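# Set bottle upright on bench, keep shelf level

## Task

Get the bottle standing upright on the bench, away from the rack. At the end the shelf must sit level, resting on all four of its pins, with its jars still upright on top of it.

## Robot and tools

Robot: two UR7e-type arms, left_arm and right_arm, each carrying a Robotiq 2F-85 two-finger gripper with a wrist camera. Base positions in the scene frame: left_arm (+0.006, +0.505, +0.047) m, right_arm (-0.064, -0.368, +0.047) m, both turned only slightly about z. A camera stand sits behind the arms.

Frame: every position, velocity and target uses the scene frame. Its origin is at table-top height, halfway between the nominal bases. +x points out over the table, +z points up, and left_arm is on the +y side. Arm names do not tell you which side of an image they appear on. Gripper axes: fingers point along the gripper's +z, close along its y, and a side block sticks out about 10 cm toward its +x. end_effector_position is the point between the closed pads; closed fingertips reach about 19 mm past it.

execute_actions(actions, cameras): actions is a list of actions. Each action is a table of up to 15 rows, one per 1/30 s step; a short table repeats its last row. Every row holds 18 numbers in [-1, 1], one list covering both arms: left dx, dy, dz, rx, ry, rz, gripper position, force_limit, speed, then the same nine for the right arm. dx to rz are offsets (not poses) from that arm's Hand target as it stood when the action began, along scene axes; 1.0 equals 0.6 m or 180 degrees. rx, ry, rz form one rotation vector, turning about the hand's own position. All rows in an action count from the same start, but each new action starts from the updated Hand target, so a repeated offset keeps moving. Six zeros re-request the current Hand target. Gripper numbers are absolute settings: position +1 = fully open (85 mm), about -0.8 = pads touching, -1 = close until blocked. force_limit (grip strength) and speed (about 20, 85, 150 mm/s at -1, 0, +1) both start at +1. To leave a gripper unchanged, resend its last three numbers; a 0 is a real command. Images come back only if actions is empty or cameras lists names.

move(target, speed, blend, stop_force, zero, blocking, cameras): drives straight paths. target is one 18-number row laid out as above, or a list of up to 15 such rows; every row is an offset from the same starting Hand targets, not from the previous row. speed is the path top speed in m/s (0.002 to 3.6, default 0.25; turning is limited to twice that in rad/s), one value or one per target. blend in metres rounds corners in a list (0 = stop at each). stop_force in N (3 to 120) ends an arm's path when its wrist sensor feels that much push; it cannot be combined with blocking=false and is unreliable while the gripper rotates. zero (only with stop_force) chooses whether to re-zero first. Paths do not avoid obstacles or the other arm, and the gripper can lag or overshoot, more at speed. Don't route a path close past an arm's own base; go around it. The result adds a move: line giving the ending (done, off_target, moving, held, fault) and any limits (paced = command clipped, held = steps withheld).

wait(seconds 0 to 10): lets time run with the last commands held. stop(): brakes a running move; fingers keep moving. zoom_image(camera, region=[x0, y0, x1, y1] in pixels, at most 504 by 504): closer look at the newest image from cam_high, cam_low, cam_left_wrist or cam_right_wrist (each 672x504). zero_wrist_force(arm): re-zeros that arm's force sensor. read_manual(section): licence texts only. finished_scene(scene): ends the current scene for good; call it only once the goal holds with the robot let go.

Results: end_effector_position (m), end_effector_quat_wxyz, velocities, Hand target (last commanded pose after clipping; next offsets start here), Tool commands, Joint positions and torques, Wrist force/torque in the gripper's own axes (plus the peak since last shown), motor temperatures. object_status: 0 moving, 1 blocked while opening, 2 blocked while closing (a real grip), 3 reached the requested opening or pads touching. position_measured is in counts: 3 open, 78 about 60 mm, 130 about 40 mm, 180 about 20 mm, 230 closed. Printed poses may be off by a few centimetres. Commanded orientation is clipped to 32 degrees from the measured one each step; a gripper may settle short, and sending offsets again closes the gap.

Gripping: send position -1, hold it, and confirm status 2. A new position number (change of at least 0.01) is needed before a changed force_limit or speed applies; open first to grip more softly.

Avoid: anything falling or being left off the table; dropping or releasing parts while they move; fast impacts and hard pushes, since the arms are stiff and a target slightly past contact can fault. An arm stops for 10 s if outside force reaches about 150 N (plus or minus 25) or a joint hits its contact torque limit (138 N m for the big joints, 25.7 N m for wrists). Never let the arms press on each other, including closing one gripper on the other's fingers. Don't squeeze hard on a part still resting on something, or twist or swing heavy loads. Motors heat under load or when stretched; MOTOR HOT appears at 70 °C and 85 °C locks the arm for 30 to 60 s.

Each tool is called after ">>>" in YAML: its name, and indented under it one key for each argument.

## Session

>>> execute_actions:
  actions: []

>>> zoom_image:
  camera: "cam_high"
  region: [200, 50, 600, 350]

Scene clock: 0.00 s.
left_arm: end_effector_position=(+0.1123, +0.1685, +0.1570) position_measured=3 object_status=3 end_effector_quat_wxyz=(-0.033, +0.817, +0.575, +0.035) | right_arm: end_effector_position=(+0.7136, -0.3964, +0.3692) position_measured=3 object_status=3 end_effector_quat_wxyz=(+0.072, +0.972, -0.117, +0.189)
Joint positions: left_arm=[-1.694 -1.77 2.317 -2.022 -1.56 0.255] | right_arm=[3.399 -2.031 -1.153 -1.212 1.311 -2.72]
Joint velocities: within noise
Joint torques (N m): no reading
Motor temperatures (°C): left_arm=[32 38 31 37 38 39] | right_arm=[43 40 41 38 45 42]
Wrist force (N): no reading
Wrist torque (N m): no reading
Wrist force, peak (N): no reading
Hand target: left_arm +0.1123, +0.1685, +0.1570; -0.033, +0.817, +0.575, +0.035 | right_arm +0.7136, -0.3964, +0.3692; +0.072, +0.972, -0.117, +0.189
Tool commands: left_gripper/position=+1.0 left_gripper/force_limit=+1.0 left_gripper/speed=+1.0 right_gripper/position=+1.0 right_gripper/force_limit=+1.0 right_gripper/speed=+1.0

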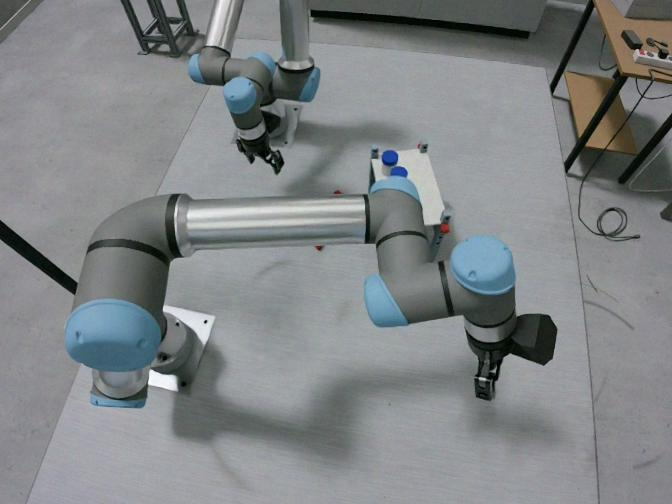

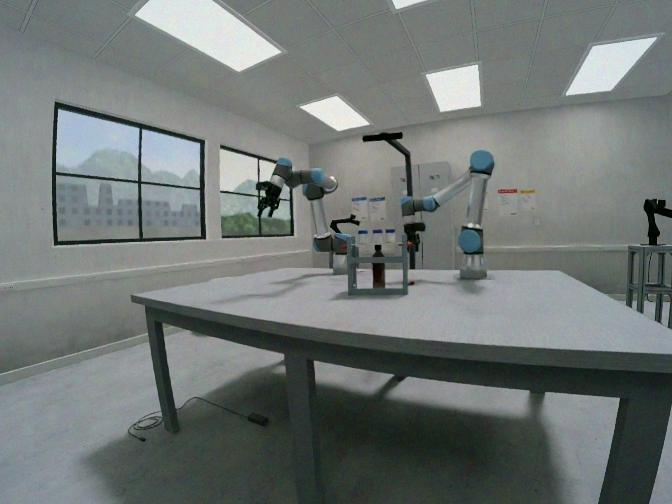

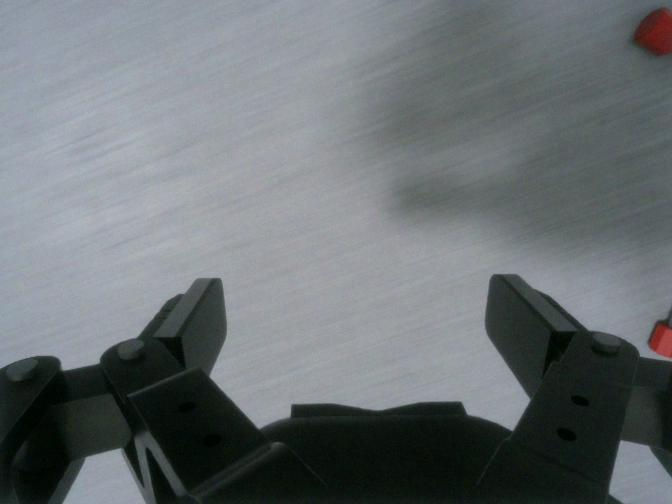

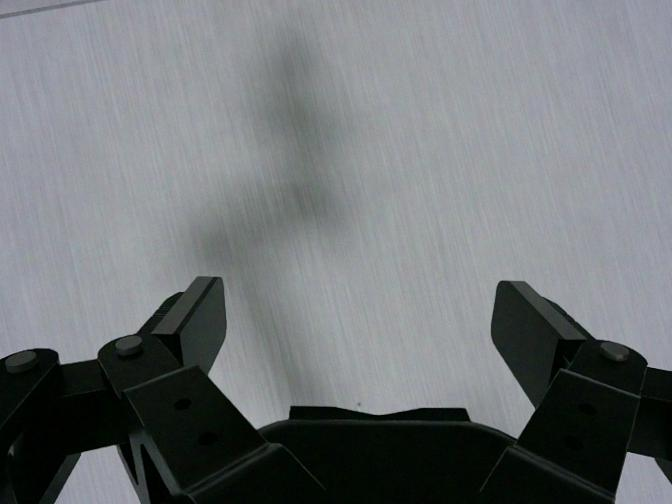

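Scaled by 1.260 from the camera's 672x504 image, which has a finer 960x720 frame.

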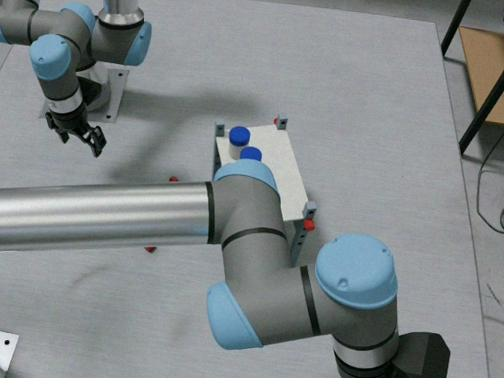

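>>> move:
  target:
    - [0,0,0.3,0,0,0,1,1,1,-0.589,-0.089,0.03,0,0,0,1,1,1]
    - [0.513,-0.1975,0.505,-0.026,-0.025,0.609,1,1,1,-0.589,-0.089,-0.015,0,0,0,1,1,1]
  speed: 0.5
  blend: 0.02
  cameras: ["cam_high","cam_left_wrist"]

>>> zoom_image:
  camera: "cam_left_wrist"
  region: [180, 0, 672, 400]

Scene clock: 13.57 s.
left_arm: end_effector_position=(+0.4200, +0.0500, +0.4600) position_measured=3 object_status=3 end_effector_quat_wxyz=(+0.000, +0.000, +1.000, +0.000) | right_arm: end_effector_position=(+0.3602, -0.4498, +0.3602) position_measured=3 object_status=3 end_effector_quat_wxyz=(+0.072, +0.972, -0.117, +0.189)
Joint positions: left_arm=[-1.084 -1.28 1.023 -1.312 -1.571 -1.05] | right_arm=[3.482 -1.139 -2.076 -1.204 1.286 -2.638]
Joint torques (N m): left_arm=[10.44 -28.67 -32.42 -1.31 2.12 -1.55] | right_arm=[7.04 -3.92 12.32 4.85 -2.58 1.21]
Wrist force (N): left_arm=[0.2 0.3 0.3] | right_arm=[0.0 0.4 -0.3]
Wrist torque (N m): left_arm=[0.05 -0.06 0.05] | right_arm=[0.04 0.00 -0.13]
Wrist force, peak (N): left_arm=[-0.3 0.3 1.8] | right_arm=[-2.6 1.4 -1.3]
Hand target: left_arm +0.4201, +0.0500, +0.4600; +0.000, +0.000, +1.000, +0.000 | right_arm +0.3602, -0.4498, +0.3602; +0.072, +0.972, -0.117, +0.189
Off the commanded pose: left_arm 0.000 m, 0 deg | right_arm 0.000 m, 0 deg.
move: done
Images, in order (width x height): cam_high 672x504, cam_left_wrist 672x504.

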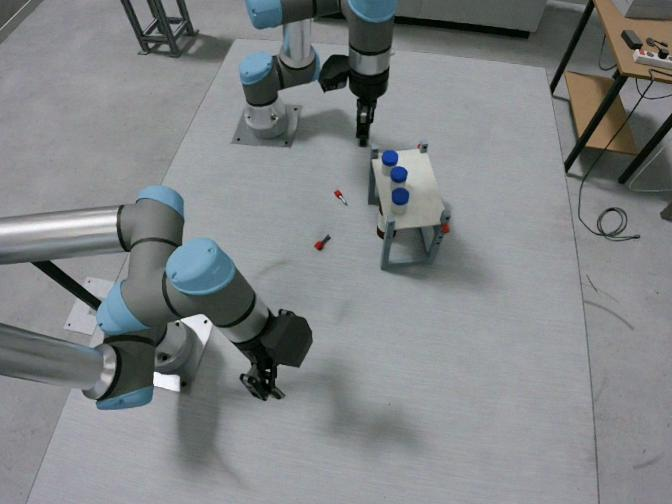

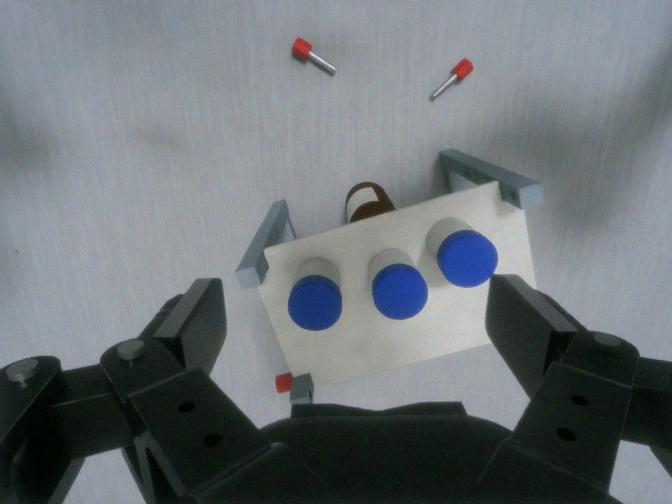

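Scaled by 1.024 from the camera's 672x504 image, which has a finer 960x720 frame.

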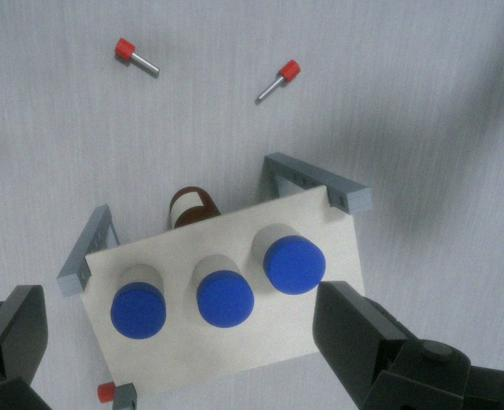

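>>> move:
  target:
    - [-0.2,0.258,-0.2,0,0,-0.611,1,-0.6,-1,-0.102,0.5,0,-0.008,0.07,0.19,1,-0.6,-1]
    - [-0.16,0.258,-0.55,0,0,0.7556,1,-0.6,-1,-0.102,0.763,-0.3836,-0.016,0.137,0.3767,1,-0.6,-1]
  speed: 0.8
  blend: 0.03
  cameras: ["cam_left_wrist","cam_right_wrist"]

Scene clock: 35.07 s.
left_arm: end_effector_position=(+0.3241, +0.2048, +0.1300) position_measured=3 object_status=3 end_effector_quat_wxyz=(+0.000, +0.927, -0.375, +0.000) | right_arm: end_effector_position=(+0.2990, +0.0079, +0.1301) position_measured=3 object_status=3 end_effector_quat_wxyz=(+0.000, +0.887, +0.462, -0.001)
Joint positions: left_arm=[-1.099 -1.541 2.225 -2.255 -1.571 2.845] | right_arm=[4.236 -1.794 -1.997 -0.923 1.571 -3.042]
Joint torques (N m): left_arm=[10.33 -12.06 -13.68 -4.01 -1.66 1.72] | right_arm=[7.32 19.56 34.94 4.54 2.2 -2.24]
Wrist force (N): left_arm=[0.2 0.3 0.1] | right_arm=[0.1 -0.3 -0.2]
Wrist torque (N m): left_arm=[0.03 -0.04 -0.04] | right_arm=[-0.03 0.12 -0.16]
Wrist force, peak (N): left_arm=[0.9 -1.0 -0.1] | right_arm=[0.5 -1.5 -1.5]
Hand target: left_arm +0.3241, +0.2048, +0.1300; +0.000, +0.927, -0.375, +0.000 | right_arm +0.2990, +0.0080, +0.1300; +0.000, +0.887, +0.462, -0.001
Off the commanded pose: left_arm 0.000 m, 0 deg | right_arm 0.000 m, 0 deg.
move: done
Images, in order (width x height): cam_left_wrist 672x504, cam_right_wrist 672x504.

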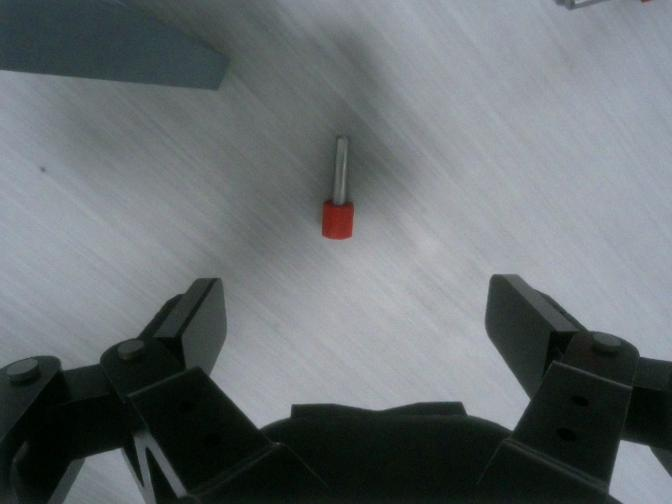

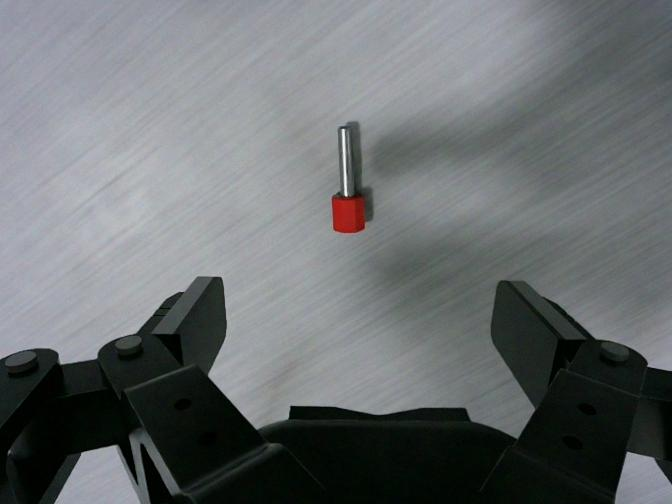

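>>> move:
  target:
    - [-0.0062,0.0153,-0.16,0,0,-0.0156,1,-0.6,-1,-0.0075,-0.005,-0.16,0,0,0.02,1,-0.6,-1]
    - [-0.0062,0.0153,-0.1823,0,0,-0.0156,1,-0.6,-1,-0.0075,-0.005,-0.1826,0,0,0.02,1,-0.6,-1]
  speed: [0.2,0.04]
  cameras: ["cam_left_wrist","cam_right_wrist"]

Scene clock: 46.20 s.
left_arm: end_effector_position=(+0.3203, +0.2140, +0.0207) position_measured=3 object_status=3 end_effector_quat_wxyz=(+0.000, +0.918, -0.397, +0.000) | right_arm: end_effector_position=(+0.2945, +0.0050, +0.0205) position_measured=3 object_status=3 end_effector_quat_wxyz=(+0.000, +0.872, +0.490, -0.001)
Joint positions: left_arm=[-1.096 -1.298 2.355 -2.628 -1.571 2.897] | right_arm=[4.241 -1.993 -2.102 -0.618 1.571 -3.1]
Joint torques (N m): left_arm=[10.29 -17.16 -6.58 -3.59 -1.64 1.57] | right_arm=[-7.68 23.37 2.39 4.39 -1.11 -2.03]
Wrist force (N): left_arm=[0.2 0.1 0.3] | right_arm=[0.3 -0.3 -0.8]
Wrist torque (N m): left_arm=[0.02 -0.04 -0.03] | right_arm=[-0.02 0.07 -0.11]
Wrist force, peak (N): left_arm=[-0.1 0.3 1.9] | right_arm=[0.5 -0.3 -1.8]
Hand target: left_arm +0.3203, +0.2140, +0.0206; +0.000, +0.918, -0.397, +0.000 | right_arm +0.2945, +0.0050, +0.0205; +0.000, +0.872, +0.490, -0.001
Off the commanded pose: left_arm 0.000 m, 0 deg | right_arm 0.000 m, 0 deg.
move: done
Images, in order (width x height): cam_left_wrist 672x504, cam_right_wrist 672x504.

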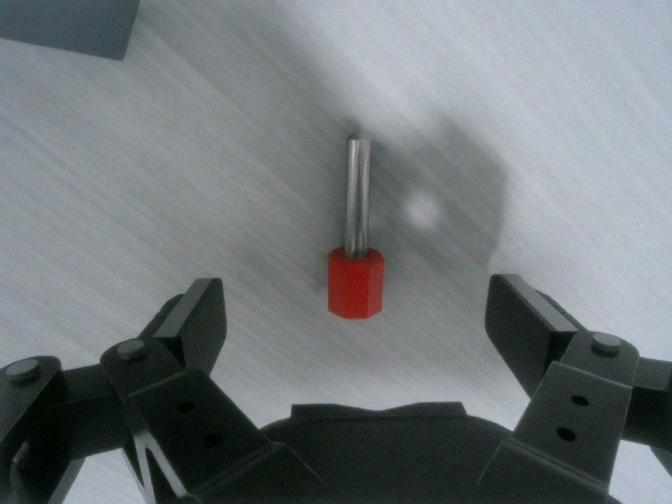

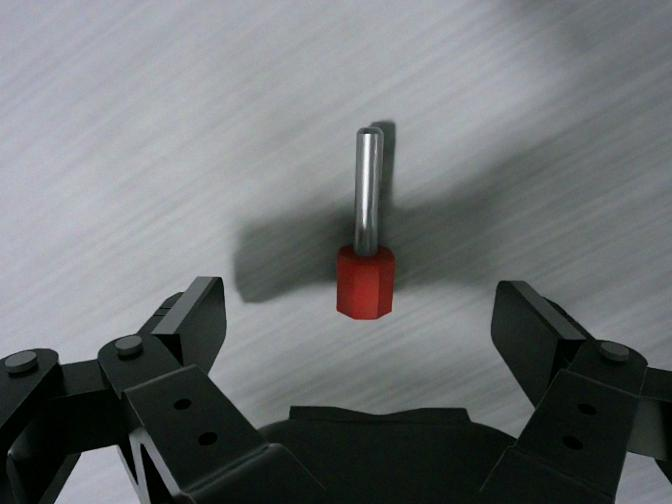

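>>> move:
  target: [0,0,0,0,0,0,1,-0.6,-1,0.0021,-0.0013,0,0,0,0,1,-0.6,-1]
  speed: 0.03

>>> move:
  target: [0,0,0,0,0,0,-1,-0.2,-1,0,0,0,0,0,0,-1,-0.2,-1]

>>> move:
  target: [0,0,0.1,0,0,0,-1,-0.2,-1,0,0,0.1,0,0,0,-1,-0.2,-1]
  speed: 0.15
  cameras: ["cam_left_wrist","cam_right_wrist"]

Scene clock: 51.47 s.
left_arm: end_effector_position=(+0.3203, +0.2140, +0.0206) position_measured=3 object_status=3 end_effector_quat_wxyz=(+0.000, +0.918, -0.397, +0.000) | right_arm: end_effector_position=(+0.2958, +0.0042, +0.0205) position_measured=3 object_status=3 end_effector_quat_wxyz=(+0.000, +0.872, +0.490, -0.001)
Joint positions: left_arm=[-1.096 -1.298 2.355 -2.629 -1.571 2.897] | right_arm=[4.238 -1.994 -2.102 -0.618 1.571 -3.103]
Joint torques (N m): left_arm=[10.55 -17.38 -7.32 -3.93 -1.63 1.59] | right_arm=[-7.48 23.62 29.61 0.81 1.55 -2.3]
Wrist force (N): left_arm=[0.4 0.0 0.4] | right_arm=[0.2 -0.4 -0.1]
Wrist torque (N m): left_arm=[0.01 -0.08 -0.03] | right_arm=[-0.04 0.09 -0.11]
Wrist force, peak (N): left_arm=[-0.1 0.5 0.6] | right_arm=[0.5 -0.2 -0.8]
Hand target: left_arm +0.3203, +0.2140, +0.0206; +0.000, +0.918, -0.397, +0.000 | right_arm +0.2958, +0.0042, +0.0205; +0.000, +0.872, +0.490, -0.001
Off the commanded pose: left_arm 0.000 m, 0 deg | right_arm 0.000 m, 0 deg.
move: done

Scene clock: 55.27 s.
left_arm: end_effector_position=(+0.3203, +0.2140, +0.0206) position_measured=187 object_status=0 end_effector_quat_wxyz=(+0.000, +0.918, -0.397, +0.000) | right_arm: end_effector_position=(+0.2958, +0.0042, +0.0205) position_measured=187 object_status=0 end_effector_quat_wxyz=(+0.000, +0.872, +0.490, -0.001)
Joint positions: left_arm=[-1.096 -1.298 2.355 -2.629 -1.571 2.897] | right_arm=[4.238 -1.994 -2.102 -0.618 1.571 -3.103]
Joint torques (N m): left_arm=[9.99 -17.05 -7.67 -3.35 -1.39 1.46] | right_arm=[-7.51 23.76 27.33 1 1.75 -2.08]
Wrist force (N): left_arm=[-3.2 0.1 -11.7] | right_arm=[-4.5 -0.6 -11.4]
Wrist torque (N m): left_arm=[0.07 -0.07 -0.02] | right_arm=[-0.01 0.22 -0.11]
Wrist force, peak (N): left_arm=[-3.1 0.0 -11.8] | right_arm=[-4.5 -0.6 -11.4]
Hand target: left_arm +0.3203, +0.2140, +0.0206; +0.000, +0.918, -0.397, +0.000 | right_arm +0.2958, +0.0042, +0.0205; +0.000, +0.872, +0.490, -0.001
Off the commanded pose: left_arm 0.000 m, 0 deg | right_arm 0.000 m, 0 deg.
move: done

Scene clock: 56.27 s.
left_arm: end_effector_position=(+0.3204, +0.2140, +0.0806) position_measured=187 object_status=2 end_effector_quat_wxyz=(+0.000, +0.918, -0.397, +0.000) | right_arm: end_effector_position=(+0.2958, +0.0042, +0.0804) position_measured=187 object_status=2 end_effector_quat_wxyz=(+0.000, +0.872, +0.490, -0.001)
Joint positions: left_arm=[-1.096 -1.457 2.307 -2.421 -1.571 2.897] | right_arm=[4.238 -1.87 -2.061 -0.782 1.571 -3.103]
Joint torques (N m): left_arm=[-11.8 -32.46 -26.67 -1.64 -0.48 -1.5] | right_arm=[8.13 41.33 32.49 0.82 0.66 1.22]
Wrist force (N): left_arm=[0.1 0.1 1.3] | right_arm=[0.3 -0.3 0.5]
Wrist torque (N m): left_arm=[0.01 -0.05 -0.02] | right_arm=[-0.02 0.08 -0.17]
Wrist force, peak (N): left_arm=[-3.3 0.1 -10.0] | right_arm=[-4.5 -0.7 -9.6]
Hand target: left_arm +0.3203, +0.2140, +0.0806; +0.000, +0.918, -0.397, +0.000 | right_arm +0.2958, +0.0042, +0.0805; +0.000, +0.872, +0.490, -0.001
Off the commanded pose: left_arm 0.000 m, 0 deg | right_arm 0.000 m, 0 deg.
move: done
Images, in order (width x height): cam_left_wrist 672x504, cam_right_wrist 672x504.

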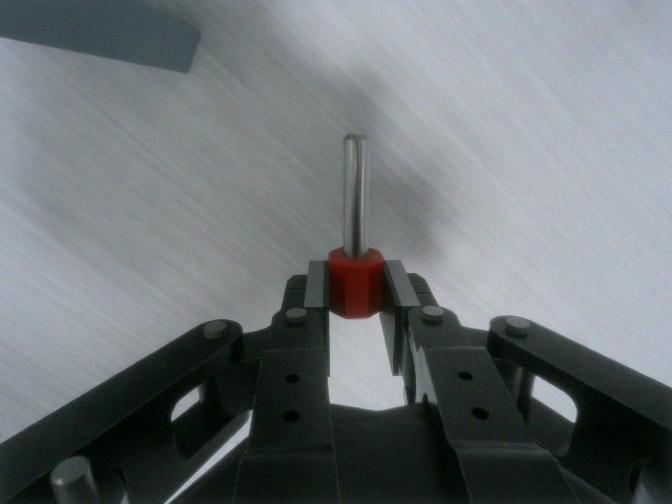

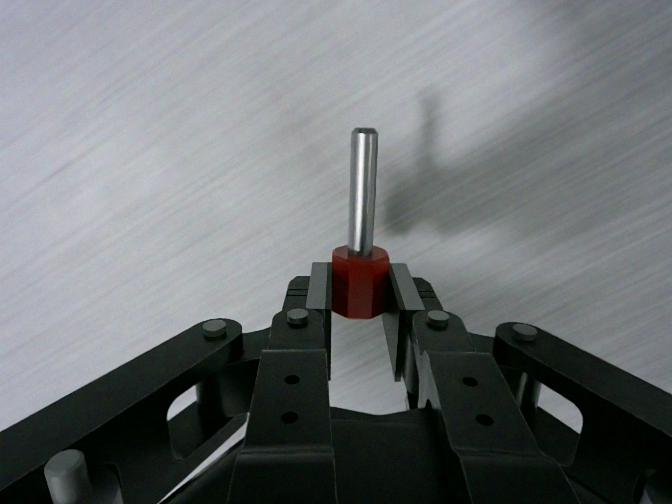

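>>> move:
  target:
    - [0,0.1,0.22,0,0,-0.07,-1,-0.2,-1,0.2,-0.27,0.22,0,0,0.15,-1,-0.2,-1]
    - [0.131,0.115,0.2365,0,0,-0.1444,-1,-0.2,-1,0.379,-0.195,0.238,0,0,0.27,-1,-0.2,-1]
  speed: 0.3
  blend: 0.03
  cameras: ["cam_left_wrist","cam_right_wrist"]

>>> zoom_image:
  camera: "cam_left_wrist"
  region: [260, 0, 440, 160]

>>> zoom_image:
  camera: "cam_right_wrist"
  region: [260, 0, 440, 160]

Scene clock: 65.40 s.
left_arm: end_effector_position=(+0.3989, +0.2830, +0.2225) position_measured=187 object_status=2 end_effector_quat_wxyz=(+0.000, +0.805, -0.594, +0.000) | right_arm: end_effector_position=(+0.5232, -0.1128, +0.2233) position_measured=187 object_status=2 end_effector_quat_wxyz=(+0.000, +0.593, +0.805, +0.000)
Joint positions: left_arm=[-0.847 -1.639 2.044 -1.975 -1.572 3.599] | right_arm=[3.796 -1.945 -1.522 -1.246 1.57 -4.393]
Joint torques (N m): left_arm=[10.28 -11.83 -32.11 -1.41 -1.79 1.46] | right_arm=[-9.03 29.63 38.19 1.03 2.14 -2.23]
Wrist force (N): left_arm=[0.1 0.1 0.9] | right_arm=[0.0 -0.4 0.2]
Wrist torque (N m): left_arm=[0.03 -0.03 -0.04] | right_arm=[-0.06 0.16 -0.13]
Wrist force, peak (N): left_arm=[0.6 0.8 2.3] | right_arm=[1.1 -2.1 1.9]
Hand target: left_arm +0.3989, +0.2830, +0.2225; +0.000, +0.805, -0.594, +0.000 | right_arm +0.5232, -0.1128, +0.2233; +0.000, +0.593, +0.805, +0.000
Off the commanded pose: left_arm 0.000 m, 0 deg | right_arm 0.000 m, 0 deg.
move: done
Images, in order (width x height): cam_left_wrist 672x504, cam_right_wrist 672x504.

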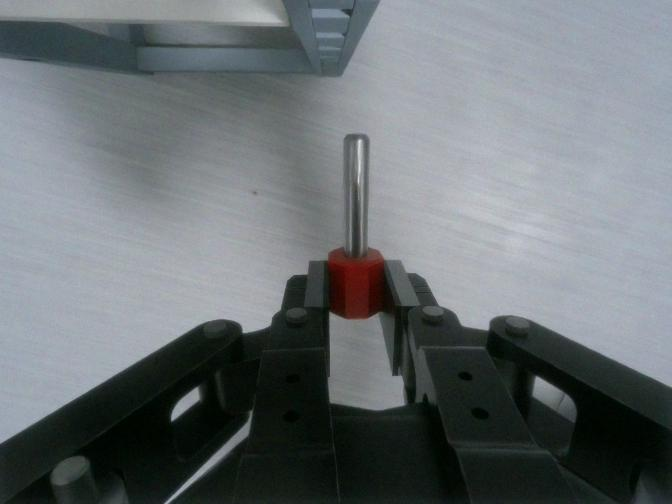

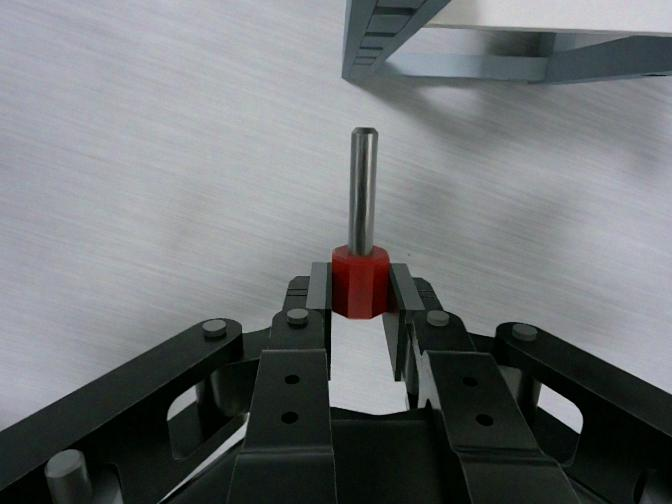

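Scaled by 2.800 from the camera's 672x504 image, which has a finer 960x720 frame.

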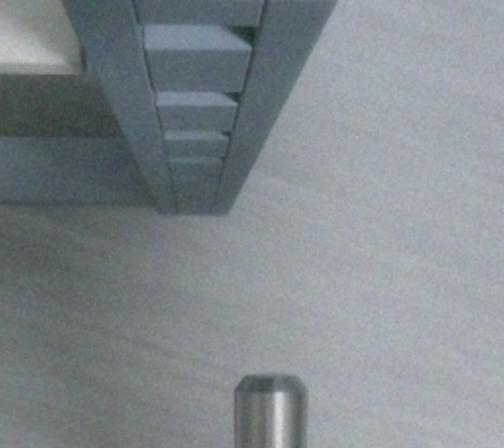

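Scaled by 2.800 from the camera's 672x504 image, which has a finer 960x720 frame.

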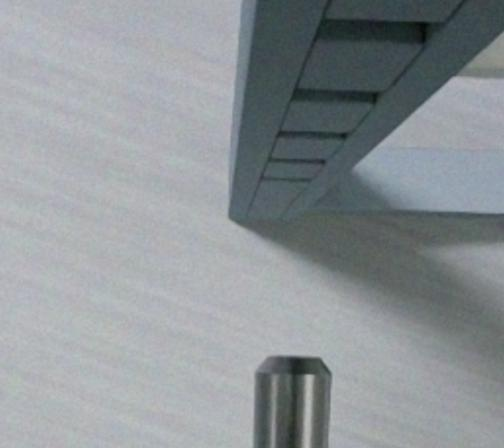

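>>> move:
  target: [0.0207,-0.025,0,0,0,0,-1,-0.2,-1,-0.003,0.0305,0,0,0,0,-1,-0.2,-1]
  speed: 0.05
  cameras: ["cam_left_wrist","cam_right_wrist"]

>>> zoom_image:
  camera: "cam_left_wrist"
  region: [280, 20, 440, 180]

>>> zoom_image:
  camera: "cam_right_wrist"
  region: [280, 20, 440, 180]

Scene clock: 74.00 s.
left_arm: end_effector_position=(+0.4113, +0.2680, +0.2225) position_measured=187 object_status=2 end_effector_quat_wxyz=(+0.000, +0.805, -0.594, +0.000) | right_arm: end_effector_position=(+0.5214, -0.0946, +0.2233) position_measured=187 object_status=2 end_effector_quat_wxyz=(+0.000, +0.593, +0.805, +0.000)
Joint positions: left_arm=[-0.85 -1.593 2 -1.978 -1.572 3.597] | right_arm=[3.821 -1.958 -1.502 -1.252 1.57 -4.368]
Joint torques (N m): left_arm=[-11.85 -12.86 -31.72 -3.85 -0.94 -1.41] | right_arm=[7.63 30.35 39.86 0.83 1.58 2.05]
Wrist force (N): left_arm=[0.0 0.1 0.9] | right_arm=[0.2 -0.3 0.3]
Wrist torque (N m): left_arm=[0.03 -0.02 0.04] | right_arm=[-0.05 0.14 -0.25]
Wrist force, peak (N): left_arm=[0.0 0.1 1.3] | right_arm=[-0.9 -0.2 0.3]
Hand target: left_arm +0.4114, +0.2680, +0.2225; +0.000, +0.805, -0.594, +0.000 | right_arm +0.5214, -0.0945, +0.2233; +0.000, +0.593, +0.805, +0.000
Off the commanded pose: left_arm 0.000 m, 0 deg | right_arm 0.000 m, 0 deg.
move: done
Images, in order (width x height): cam_left_wrist 672x504, cam_right_wrist 672x504.

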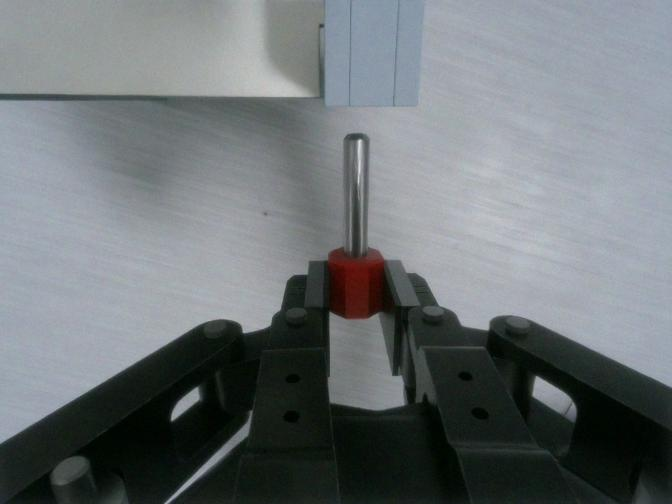

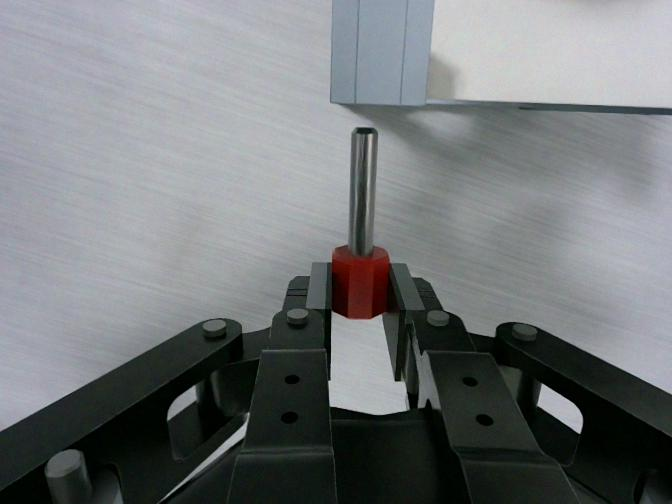

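Scaled by 3.150 from the camera's 672x504 image, which has a finer 960x720 frame.

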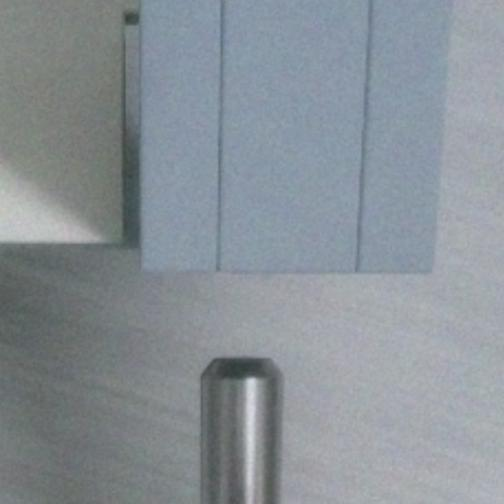

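Scaled by 3.150 from the camera's 672x504 image, which has a finer 960x720 frame.

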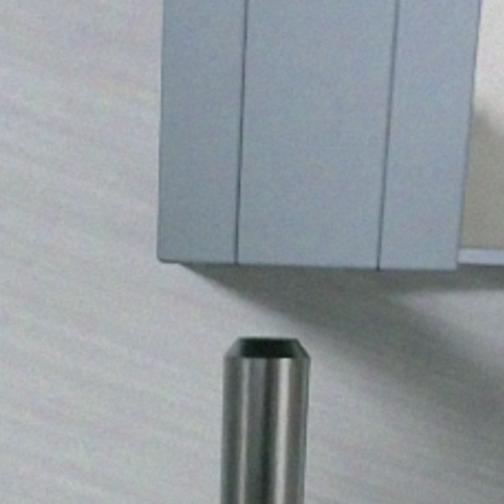

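>>> move:
  target: [-0.001,-0.0003,0,0,0,0,-1,-0.2,-1,-0.0022,-0.0007,0,0,0,-0.0072,-1,-0.2,-1]
  speed: 0.03

>>> move:
  target: [0.0104,-0.0334,0,0,0,0,-1,-0.2,-1,-0.0097,0.0337,0,0,0,0,-1,-0.2,-1]
  speed: 0.02
  stop_force: 6
  cameras: ["cam_left_wrist","cam_right_wrist"]

Scene clock: 87.67 s.
left_arm: end_effector_position=(+0.4108, +0.2678, +0.2225) position_measured=187 object_status=2 end_effector_quat_wxyz=(+0.000, +0.805, -0.594, +0.000) | right_arm: end_effector_position=(+0.5201, -0.0949, +0.2233) position_measured=187 object_status=2 end_effector_quat_wxyz=(+0.000, +0.602, +0.798, +0.000)
Joint positions: left_arm=[-0.851 -1.594 2.001 -1.978 -1.572 3.595] | right_arm=[3.822 -1.955 -1.507 -1.251 1.57 -4.345]
Joint torques (N m): left_arm=[-11.96 -32.4 -17.26 -1.88 -1.14 -1.45] | right_arm=[6.77 50.11 11.7 4.56 -0.59 2.39]
Wrist force (N): left_arm=[0.0 0.2 0.9] | right_arm=[-0.2 -0.4 0.2]
Wrist torque (N m): left_arm=[0.06 -0.01 0.04] | right_arm=[-0.07 0.20 -0.25]
Wrist force, peak (N): left_arm=[-0.1 0.2 1.4] | right_arm=[-0.1 -0.4 0.6]
Hand target: left_arm +0.4108, +0.2678, +0.2225; +0.000, +0.805, -0.594, +0.000 | right_arm +0.5201, -0.0949, +0.2233; +0.000, +0.602, +0.798, +0.000
Off the commanded pose: left_arm 0.000 m, 0 deg | right_arm 0.000 m, 0 deg.
move: done

Scene clock: 89.57 s.
left_arm: end_effector_position=(+0.4135, +0.2589, +0.2225) position_measured=187 object_status=2 end_effector_quat_wxyz=(+0.000, +0.805, -0.594, +0.000) | right_arm: end_effector_position=(+0.5143, -0.0747, +0.2233) position_measured=187 object_status=2 end_effector_quat_wxyz=(+0.000, +0.602, +0.798, +0.000)
Joint positions: left_arm=[-0.86 -1.577 1.984 -1.978 -1.572 3.586] | right_arm=[3.853 -1.964 -1.495 -1.254 1.57 -4.314]
Joint torques (N m): left_arm=[10.67 -33.77 -16.96 -1.39 -1.58 1.54] | right_arm=[7.64 31.05 39.19 1.14 2.11 2.18]
Wrist force (N): left_arm=[-0.2 0.6 0.8] | right_arm=[-1.1 -2.0 0.0]
Wrist torque (N m): left_arm=[0.11 0.01 -0.03] | right_arm=[-0.05 0.22 -0.34]
Wrist force, peak (N): left_arm=[-8.9 -3.6 -0.2] | right_arm=[-2.1 -1.3 -0.2]
Hand target: left_arm +0.4135, +0.2589, +0.2225; +0.000, +0.805, -0.594, +0.000 (not the last commanded pose) | right_arm +0.5143, -0.0747, +0.2233; +0.000, +0.602, +0.798, +0.000
Off the commanded pose: left_arm 0.012 m, 0 deg | right_arm 0.000 m, 0 deg.
move: contact (left_arm)
Images, in order (width x height): cam_left_wrist 672x504, cam_right_wrist 672x504.

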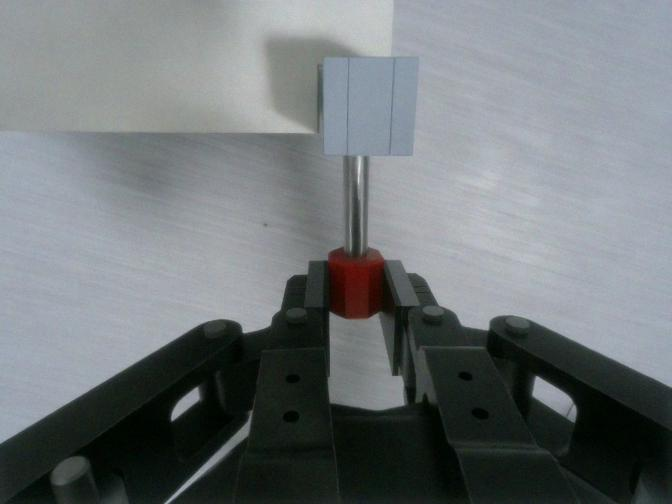

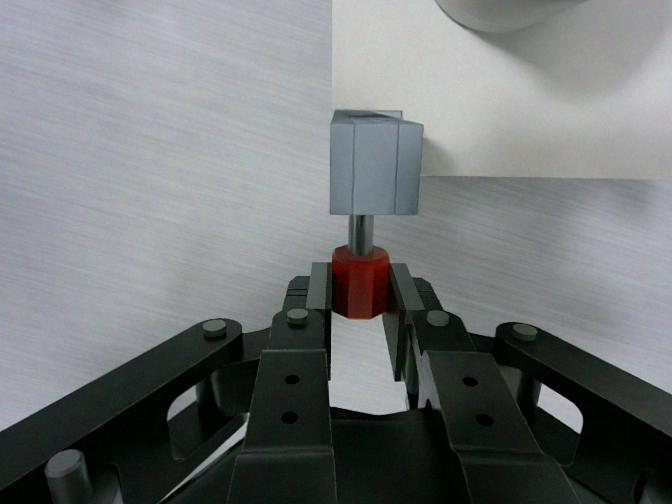

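>>> move:
  target: [0.0004,0.0027,0,0,0,0,-1,-0.2,-1,0,0,0,0,0,0,-1,-0.2,-1]
  speed: 0.03

>>> move:
  target: [0.0079,-0.0255,0,0,0,0,-1,-0.2,-1,0,0,0,0,0,0,-1,-0.2,-1]
  speed: 0.02
  stop_force: 7
  cameras: ["cam_left_wrist"]

Scene clock: 95.10 s.
left_arm: end_effector_position=(+0.4138, +0.2604, +0.2225) position_measured=187 object_status=2 end_effector_quat_wxyz=(+0.000, +0.805, -0.594, +0.000) | right_arm: end_effector_position=(+0.5143, -0.0747, +0.2233) position_measured=187 object_status=2 end_effector_quat_wxyz=(+0.000, +0.602, +0.798, +0.000)
Joint positions: left_arm=[-0.857 -1.579 1.986 -1.978 -1.572 3.589] | right_arm=[3.853 -1.964 -1.495 -1.254 1.57 -4.314]
Joint torques (N m): left_arm=[11.04 -33.12 -17.36 -1.44 -1.45 1.57] | right_arm=[8.07 30.99 40.42 1.46 1.62 2.21]
Wrist force (N): left_arm=[0.1 1.0 1.0] | right_arm=[-0.8 -2.1 0.9]
Wrist torque (N m): left_arm=[0.17 -0.03 -0.04] | right_arm=[-0.06 0.18 -0.34]
Wrist force, peak (N): left_arm=[0.2 1.1 1.2] | right_arm=[-0.8 -2.1 1.0]
Hand target: left_arm +0.4138, +0.2605, +0.2225; +0.000, +0.805, -0.594, +0.000 | right_arm +0.5143, -0.0747, +0.2233; +0.000, +0.602, +0.798, +0.000
Off the commanded pose: left_arm 0.000 m, 0 deg | right_arm 0.000 m, 0 deg.
move: done

Scene clock: 96.77 s.
left_arm: end_effector_position=(+0.4185, +0.2452, +0.2225) position_measured=187 object_status=2 end_effector_quat_wxyz=(+0.000, +0.805, -0.594, +0.000) | right_arm: end_effector_position=(+0.5143, -0.0747, +0.2233) position_measured=187 object_status=2 end_effector_quat_wxyz=(+0.000, +0.602, +0.798, +0.000)
Joint positions: left_arm=[-0.872 -1.549 1.956 -1.978 -1.572 3.575] | right_arm=[3.853 -1.964 -1.495 -1.254 1.57 -4.314]
Joint torques (N m): left_arm=[-11.43 -14.9 -32.94 -2.02 -0.2 -1.78] | right_arm=[7.79 30.22 39.91 1.2 1.65 2]
Wrist force (N): left_arm=[-1.6 3.7 -0.3] | right_arm=[-0.8 -1.7 0.0]
Wrist torque (N m): left_arm=[0.10 -0.01 0.17] | right_arm=[-0.02 0.16 -0.33]
Wrist force, peak (N): left_arm=[-1.4 4.1 1.2] | right_arm=[-1.0 -1.9 1.2]
Hand target: left_arm +0.4185, +0.2452, +0.2225; +0.000, +0.805, -0.594, +0.000 | right_arm +0.5143, -0.0747, +0.2233; +0.000, +0.602, +0.798, +0.000
Off the commanded pose: left_arm 0.000 m, 0 deg | right_arm 0.000 m, 0 deg.
move: done
Images, in order (width x height): cam_left_wrist 672x504.

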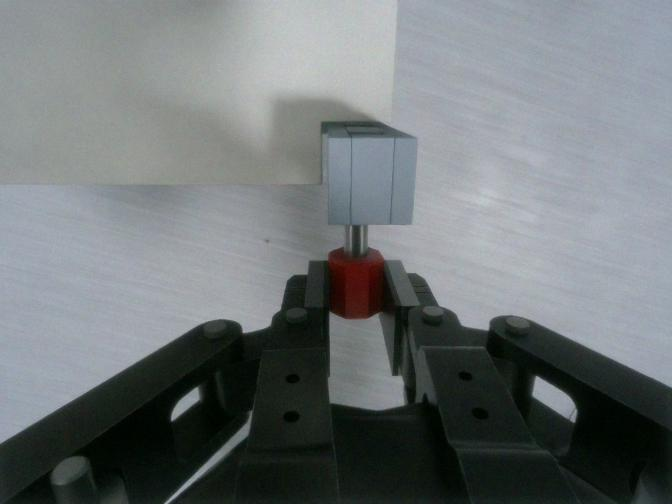

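>>> move:
  target:
    - [0,0,0,0,0,0,-1,-0.2,-1,0.0274,-0.0962,0,0,0,0,-1,-0.2,-1]
    - [0,0,0,0,0,0,-1,-0.2,-1,-0.157,-0.13,0.078,0.18,-0.044,-0.145,-1,-0.2,-1]
    - [0,0,0,0,0,0,-1,-0.2,-1,-0.208,0.2345,-0.122,0.365,-0.088,-0.291,-1,-0.2,-1]
  speed: [0.1,0.25,0.25]
  blend: [0,0.03,0]
  cameras: ["cam_right_wrist","cam_high"]

Scene clock: 118.60 s.
left_arm: end_effector_position=(+0.4185, +0.2452, +0.2225) position_measured=187 object_status=2 end_effector_quat_wxyz=(+0.000, +0.805, -0.594, +0.000) | right_arm: end_effector_position=(+0.3894, +0.0659, +0.1501) position_measured=187 object_status=2 end_effector_quat_wxyz=(-0.213, +0.774, +0.336, +0.492)
Joint positions: left_arm=[-0.872 -1.549 1.956 -1.978 -1.572 3.575] | right_arm=[4.25 -2.199 -2.309 0.914 1.34 -3.031]
Joint torques (N m): left_arm=[-11.23 -15.48 -32.83 -2.91 1.75 -1.42] | right_arm=[6.19 23.76 20.21 4.83 -2.4 2.11]
Wrist force (N): left_arm=[-1.6 3.4 0.3] | right_arm=[-0.5 0.4 0.9]
Wrist torque (N m): left_arm=[0.05 -0.01 0.17] | right_arm=[-0.06 -0.27 0.03]
Wrist force, peak (N): left_arm=[-1.5 4.5 0.2] | right_arm=[2.8 -2.1 0.2]
Hand target: left_arm +0.4185, +0.2452, +0.2225; +0.000, +0.805, -0.594, +0.000 | right_arm +0.3895, +0.0660, +0.1501; -0.213, +0.774, +0.336, +0.492
Off the commanded pose: left_arm 0.000 m, 0 deg | right_arm 0.000 m, 0 deg.
move: done
Images, in order (width x height): cam_high 672x504, cam_right_wrist 672x504.

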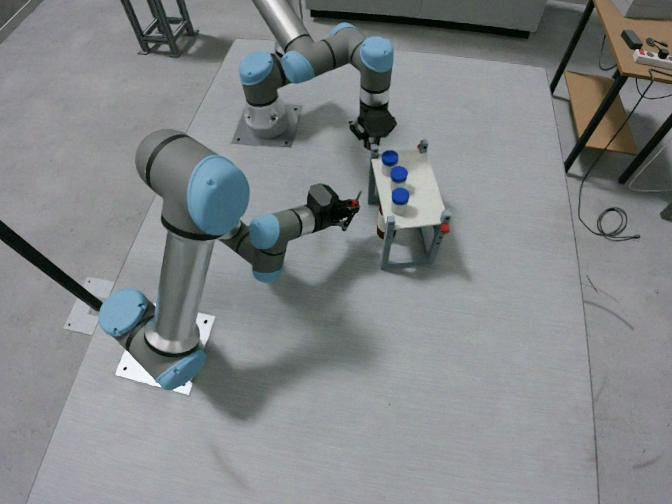

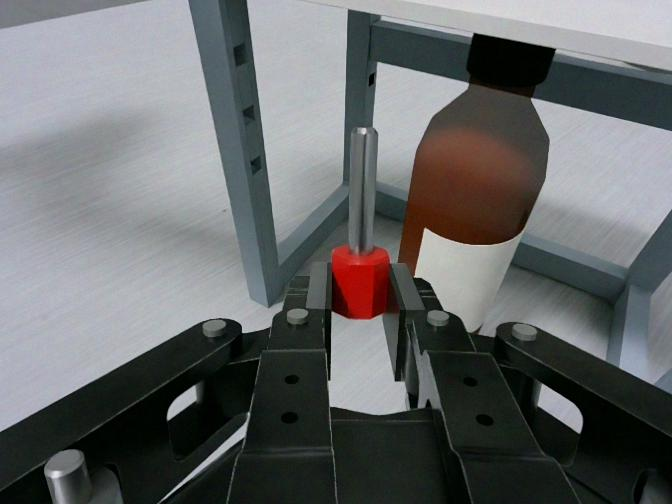

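>>> move:
  target:
    - [0,0,0,0,0,0,-1,-0.2,-1,-0.007,0.007,0,0,0,0,-1,-0.2,-1]
    - [0,0,0,0,0,0,-1,-0.2,-1,0.0837,0.1043,0,0,0,0,-1,-0.2,-1]
  speed: 0.1

>>> move:
  target: [0,0,0,0,0,0,-1,-0.2,-1,0,0,0.05,0,0,0,-1,-0.2,-1]
  speed: 0.02
  stop_force: 3
  cameras: ["cam_right_wrist"]

Scene clock: 125.97 s.
left_arm: end_effector_position=(+0.4185, +0.2452, +0.2225) position_measured=187 object_status=2 end_effector_quat_wxyz=(+0.000, +0.805, -0.594, +0.000) | right_arm: end_effector_position=(+0.4396, +0.1285, +0.1501) position_measured=187 object_status=2 end_effector_quat_wxyz=(-0.213, +0.774, +0.336, +0.492)
Joint positions: left_arm=[-0.872 -1.549 1.956 -1.978 -1.572 3.575] | right_arm=[4.218 -2.268 -2.079 0.756 1.369 -3.045]
Joint torques (N m): left_arm=[-11.27 -15.73 -32.17 -3.39 1.66 -1.46] | right_arm=[-7.44 28.9 25.34 1.38 1.79 -2.15]
Wrist force (N): left_arm=[-1.5 3.9 -0.5] | right_arm=[-0.5 0.3 0.7]
Wrist torque (N m): left_arm=[0.13 -0.03 0.17] | right_arm=[-0.06 -0.26 0.14]
Wrist force, peak (N): left_arm=[-1.5 4.2 1.2] | right_arm=[0.2 0.1 1.6]
Hand target: left_arm +0.4185, +0.2452, +0.2225; +0.000, +0.805, -0.594, +0.000 | right_arm +0.4397, +0.1286, +0.1501; -0.213, +0.774, +0.336, +0.492
Off the commanded pose: left_arm 0.000 m, 0 deg | right_arm 0.000 m, 0 deg.
move: done

Scene clock: 127.90 s.
left_arm: end_effector_position=(+0.4185, +0.2452, +0.2225) position_measured=187 object_status=2 end_effector_quat_wxyz=(+0.000, +0.805, -0.594, +0.000) | right_arm: end_effector_position=(+0.4397, +0.1285, +0.1677) position_measured=187 object_status=2 end_effector_quat_wxyz=(-0.213, +0.774, +0.336, +0.492)
Joint positions: left_arm=[-0.872 -1.549 1.956 -1.978 -1.572 3.575] | right_arm=[4.218 -2.224 -2.083 0.715 1.369 -3.045]
Joint torques (N m): left_arm=[-10.67 -16.15 -32.07 -3.69 1.5 -1.29] | right_arm=[-6.26 30.53 27.03 5.39 1.34 -2.17]
Wrist force (N): left_arm=[-1.8 3.8 1.2] | right_arm=[-3.7 0.2 2.2]
Wrist torque (N m): left_arm=[0.10 0.01 0.17] | right_arm=[-0.04 -0.28 0.14]
Wrist force, peak (N): left_arm=[-1.7 4.3 0.1] | right_arm=[-4.0 -0.1 2.3]
Hand target: left_arm +0.4185, +0.2452, +0.2225; +0.000, +0.805, -0.594, +0.000 | right_arm +0.4397, +0.1285, +0.1677; -0.213, +0.774, +0.336, +0.492 (not the last commanded pose)
Off the commanded pose: left_arm 0.000 m, 0 deg | right_arm 0.012 m, 0 deg.
move: contact (right_arm)
Images, in order (width x height): cam_right_wrist 672x504.

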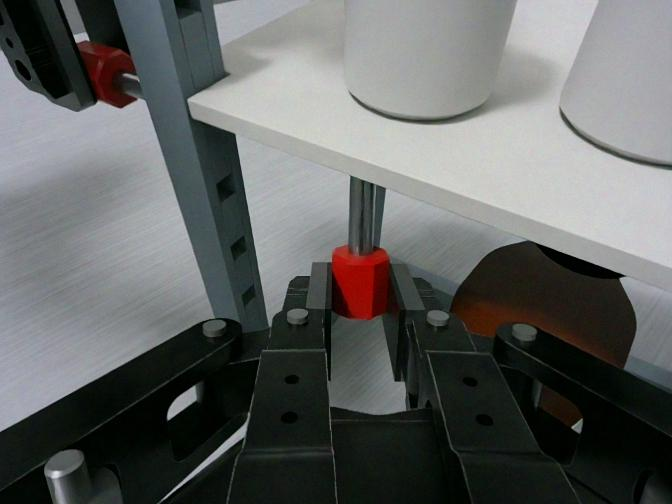

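>>> move:
  target: [0,0,0,0,0,0,-1,-0.2,-1,0,0,0.0108,0,0,0,-1,-0.2,-1]
  speed: 0.03

>>> move:
  target: [0.0138,-0.0446,0,0,0,0,-1,-0.2,-1,0,0,0,0,0,0,-1,-0.2,-1]
  speed: 0.02
  stop_force: 10
  cameras: ["cam_left_wrist","cam_right_wrist"]

Scene clock: 133.33 s.
left_arm: end_effector_position=(+0.4185, +0.2452, +0.2225) position_measured=187 object_status=2 end_effector_quat_wxyz=(+0.000, +0.805, -0.594, +0.000) | right_arm: end_effector_position=(+0.4397, +0.1285, +0.1741) position_measured=187 object_status=2 end_effector_quat_wxyz=(-0.213, +0.774, +0.336, +0.492)
Joint positions: left_arm=[-0.872 -1.549 1.956 -1.978 -1.572 3.575] | right_arm=[4.218 -2.208 -2.083 0.7 1.369 -3.045]
Joint torques (N m): left_arm=[-10.8 -15.71 -32.03 -3.86 1.67 -1.28] | right_arm=[-0.37 49.89 -0.12 1.68 1.61 -2.2]
Wrist force (N): left_arm=[-1.6 3.7 0.9] | right_arm=[-3.5 0.5 1.7]
Wrist torque (N m): left_arm=[0.08 0.00 0.17] | right_arm=[-0.04 -0.27 0.15]
Wrist force, peak (N): left_arm=[-1.7 4.1 1.1] | right_arm=[-3.9 0.2 2.2]
Hand target: left_arm +0.4185, +0.2452, +0.2225; +0.000, +0.805, -0.594, +0.000 | right_arm +0.4397, +0.1285, +0.1742; -0.213, +0.774, +0.336, +0.492
Off the commanded pose: left_arm 0.000 m, 0 deg | right_arm 0.000 m, 0 deg.
move: done

Scene clock: 135.63 s.
left_arm: end_effector_position=(+0.4251, +0.2238, +0.2225) position_measured=187 object_status=2 end_effector_quat_wxyz=(+0.000, +0.805, -0.594, +0.000) | right_arm: end_effector_position=(+0.4397, +0.1285, +0.1742) position_measured=187 object_status=2 end_effector_quat_wxyz=(-0.213, +0.774, +0.336, +0.492)
Joint positions: left_arm=[-0.891 -1.508 1.913 -1.976 -1.572 3.555] | right_arm=[4.218 -2.208 -2.083 0.7 1.369 -3.045]
Joint torques (N m): left_arm=[13.39 -35.74 -16.5 -1.51 1.26 1.38] | right_arm=[3.38 49.79 0.77 2.14 1.62 -0.19]
Wrist force (N): left_arm=[1.7 3.3 -0.2] | right_arm=[-2.8 0.4 1.4]
Wrist torque (N m): left_arm=[-0.03 0.01 0.10] | right_arm=[-0.08 -0.29 0.16]
Wrist force, peak (N): left_arm=[-17.6 7.6 -11.2] | right_arm=[-3.8 0.6 1.9]
Hand target: left_arm +0.4251, +0.2238, +0.2225; +0.000, +0.805, -0.594, +0.000 (not the last commanded pose) | right_arm +0.4397, +0.1285, +0.1742; -0.213, +0.774, +0.336, +0.492
Off the commanded pose: left_arm 0.006 m, 0 deg | right_arm 0.000 m, 0 deg.
move: contact (left_arm)
Images, in order (width x height): cam_left_wrist 672x504, cam_right_wrist 672x504.

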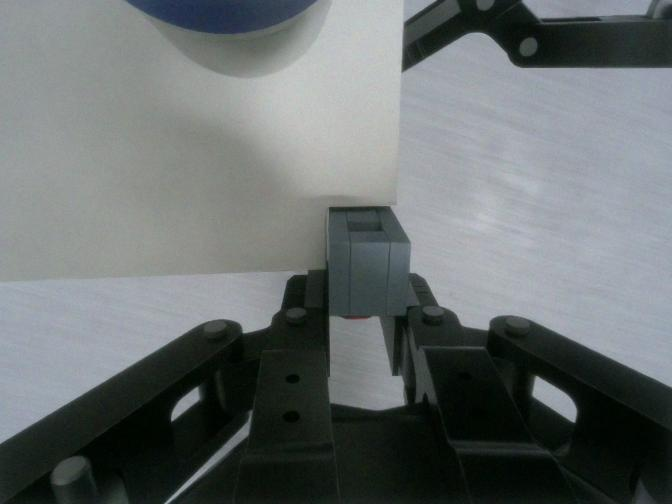

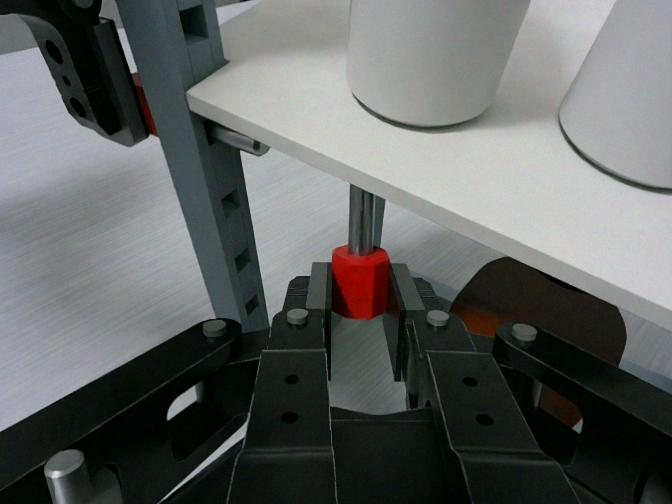

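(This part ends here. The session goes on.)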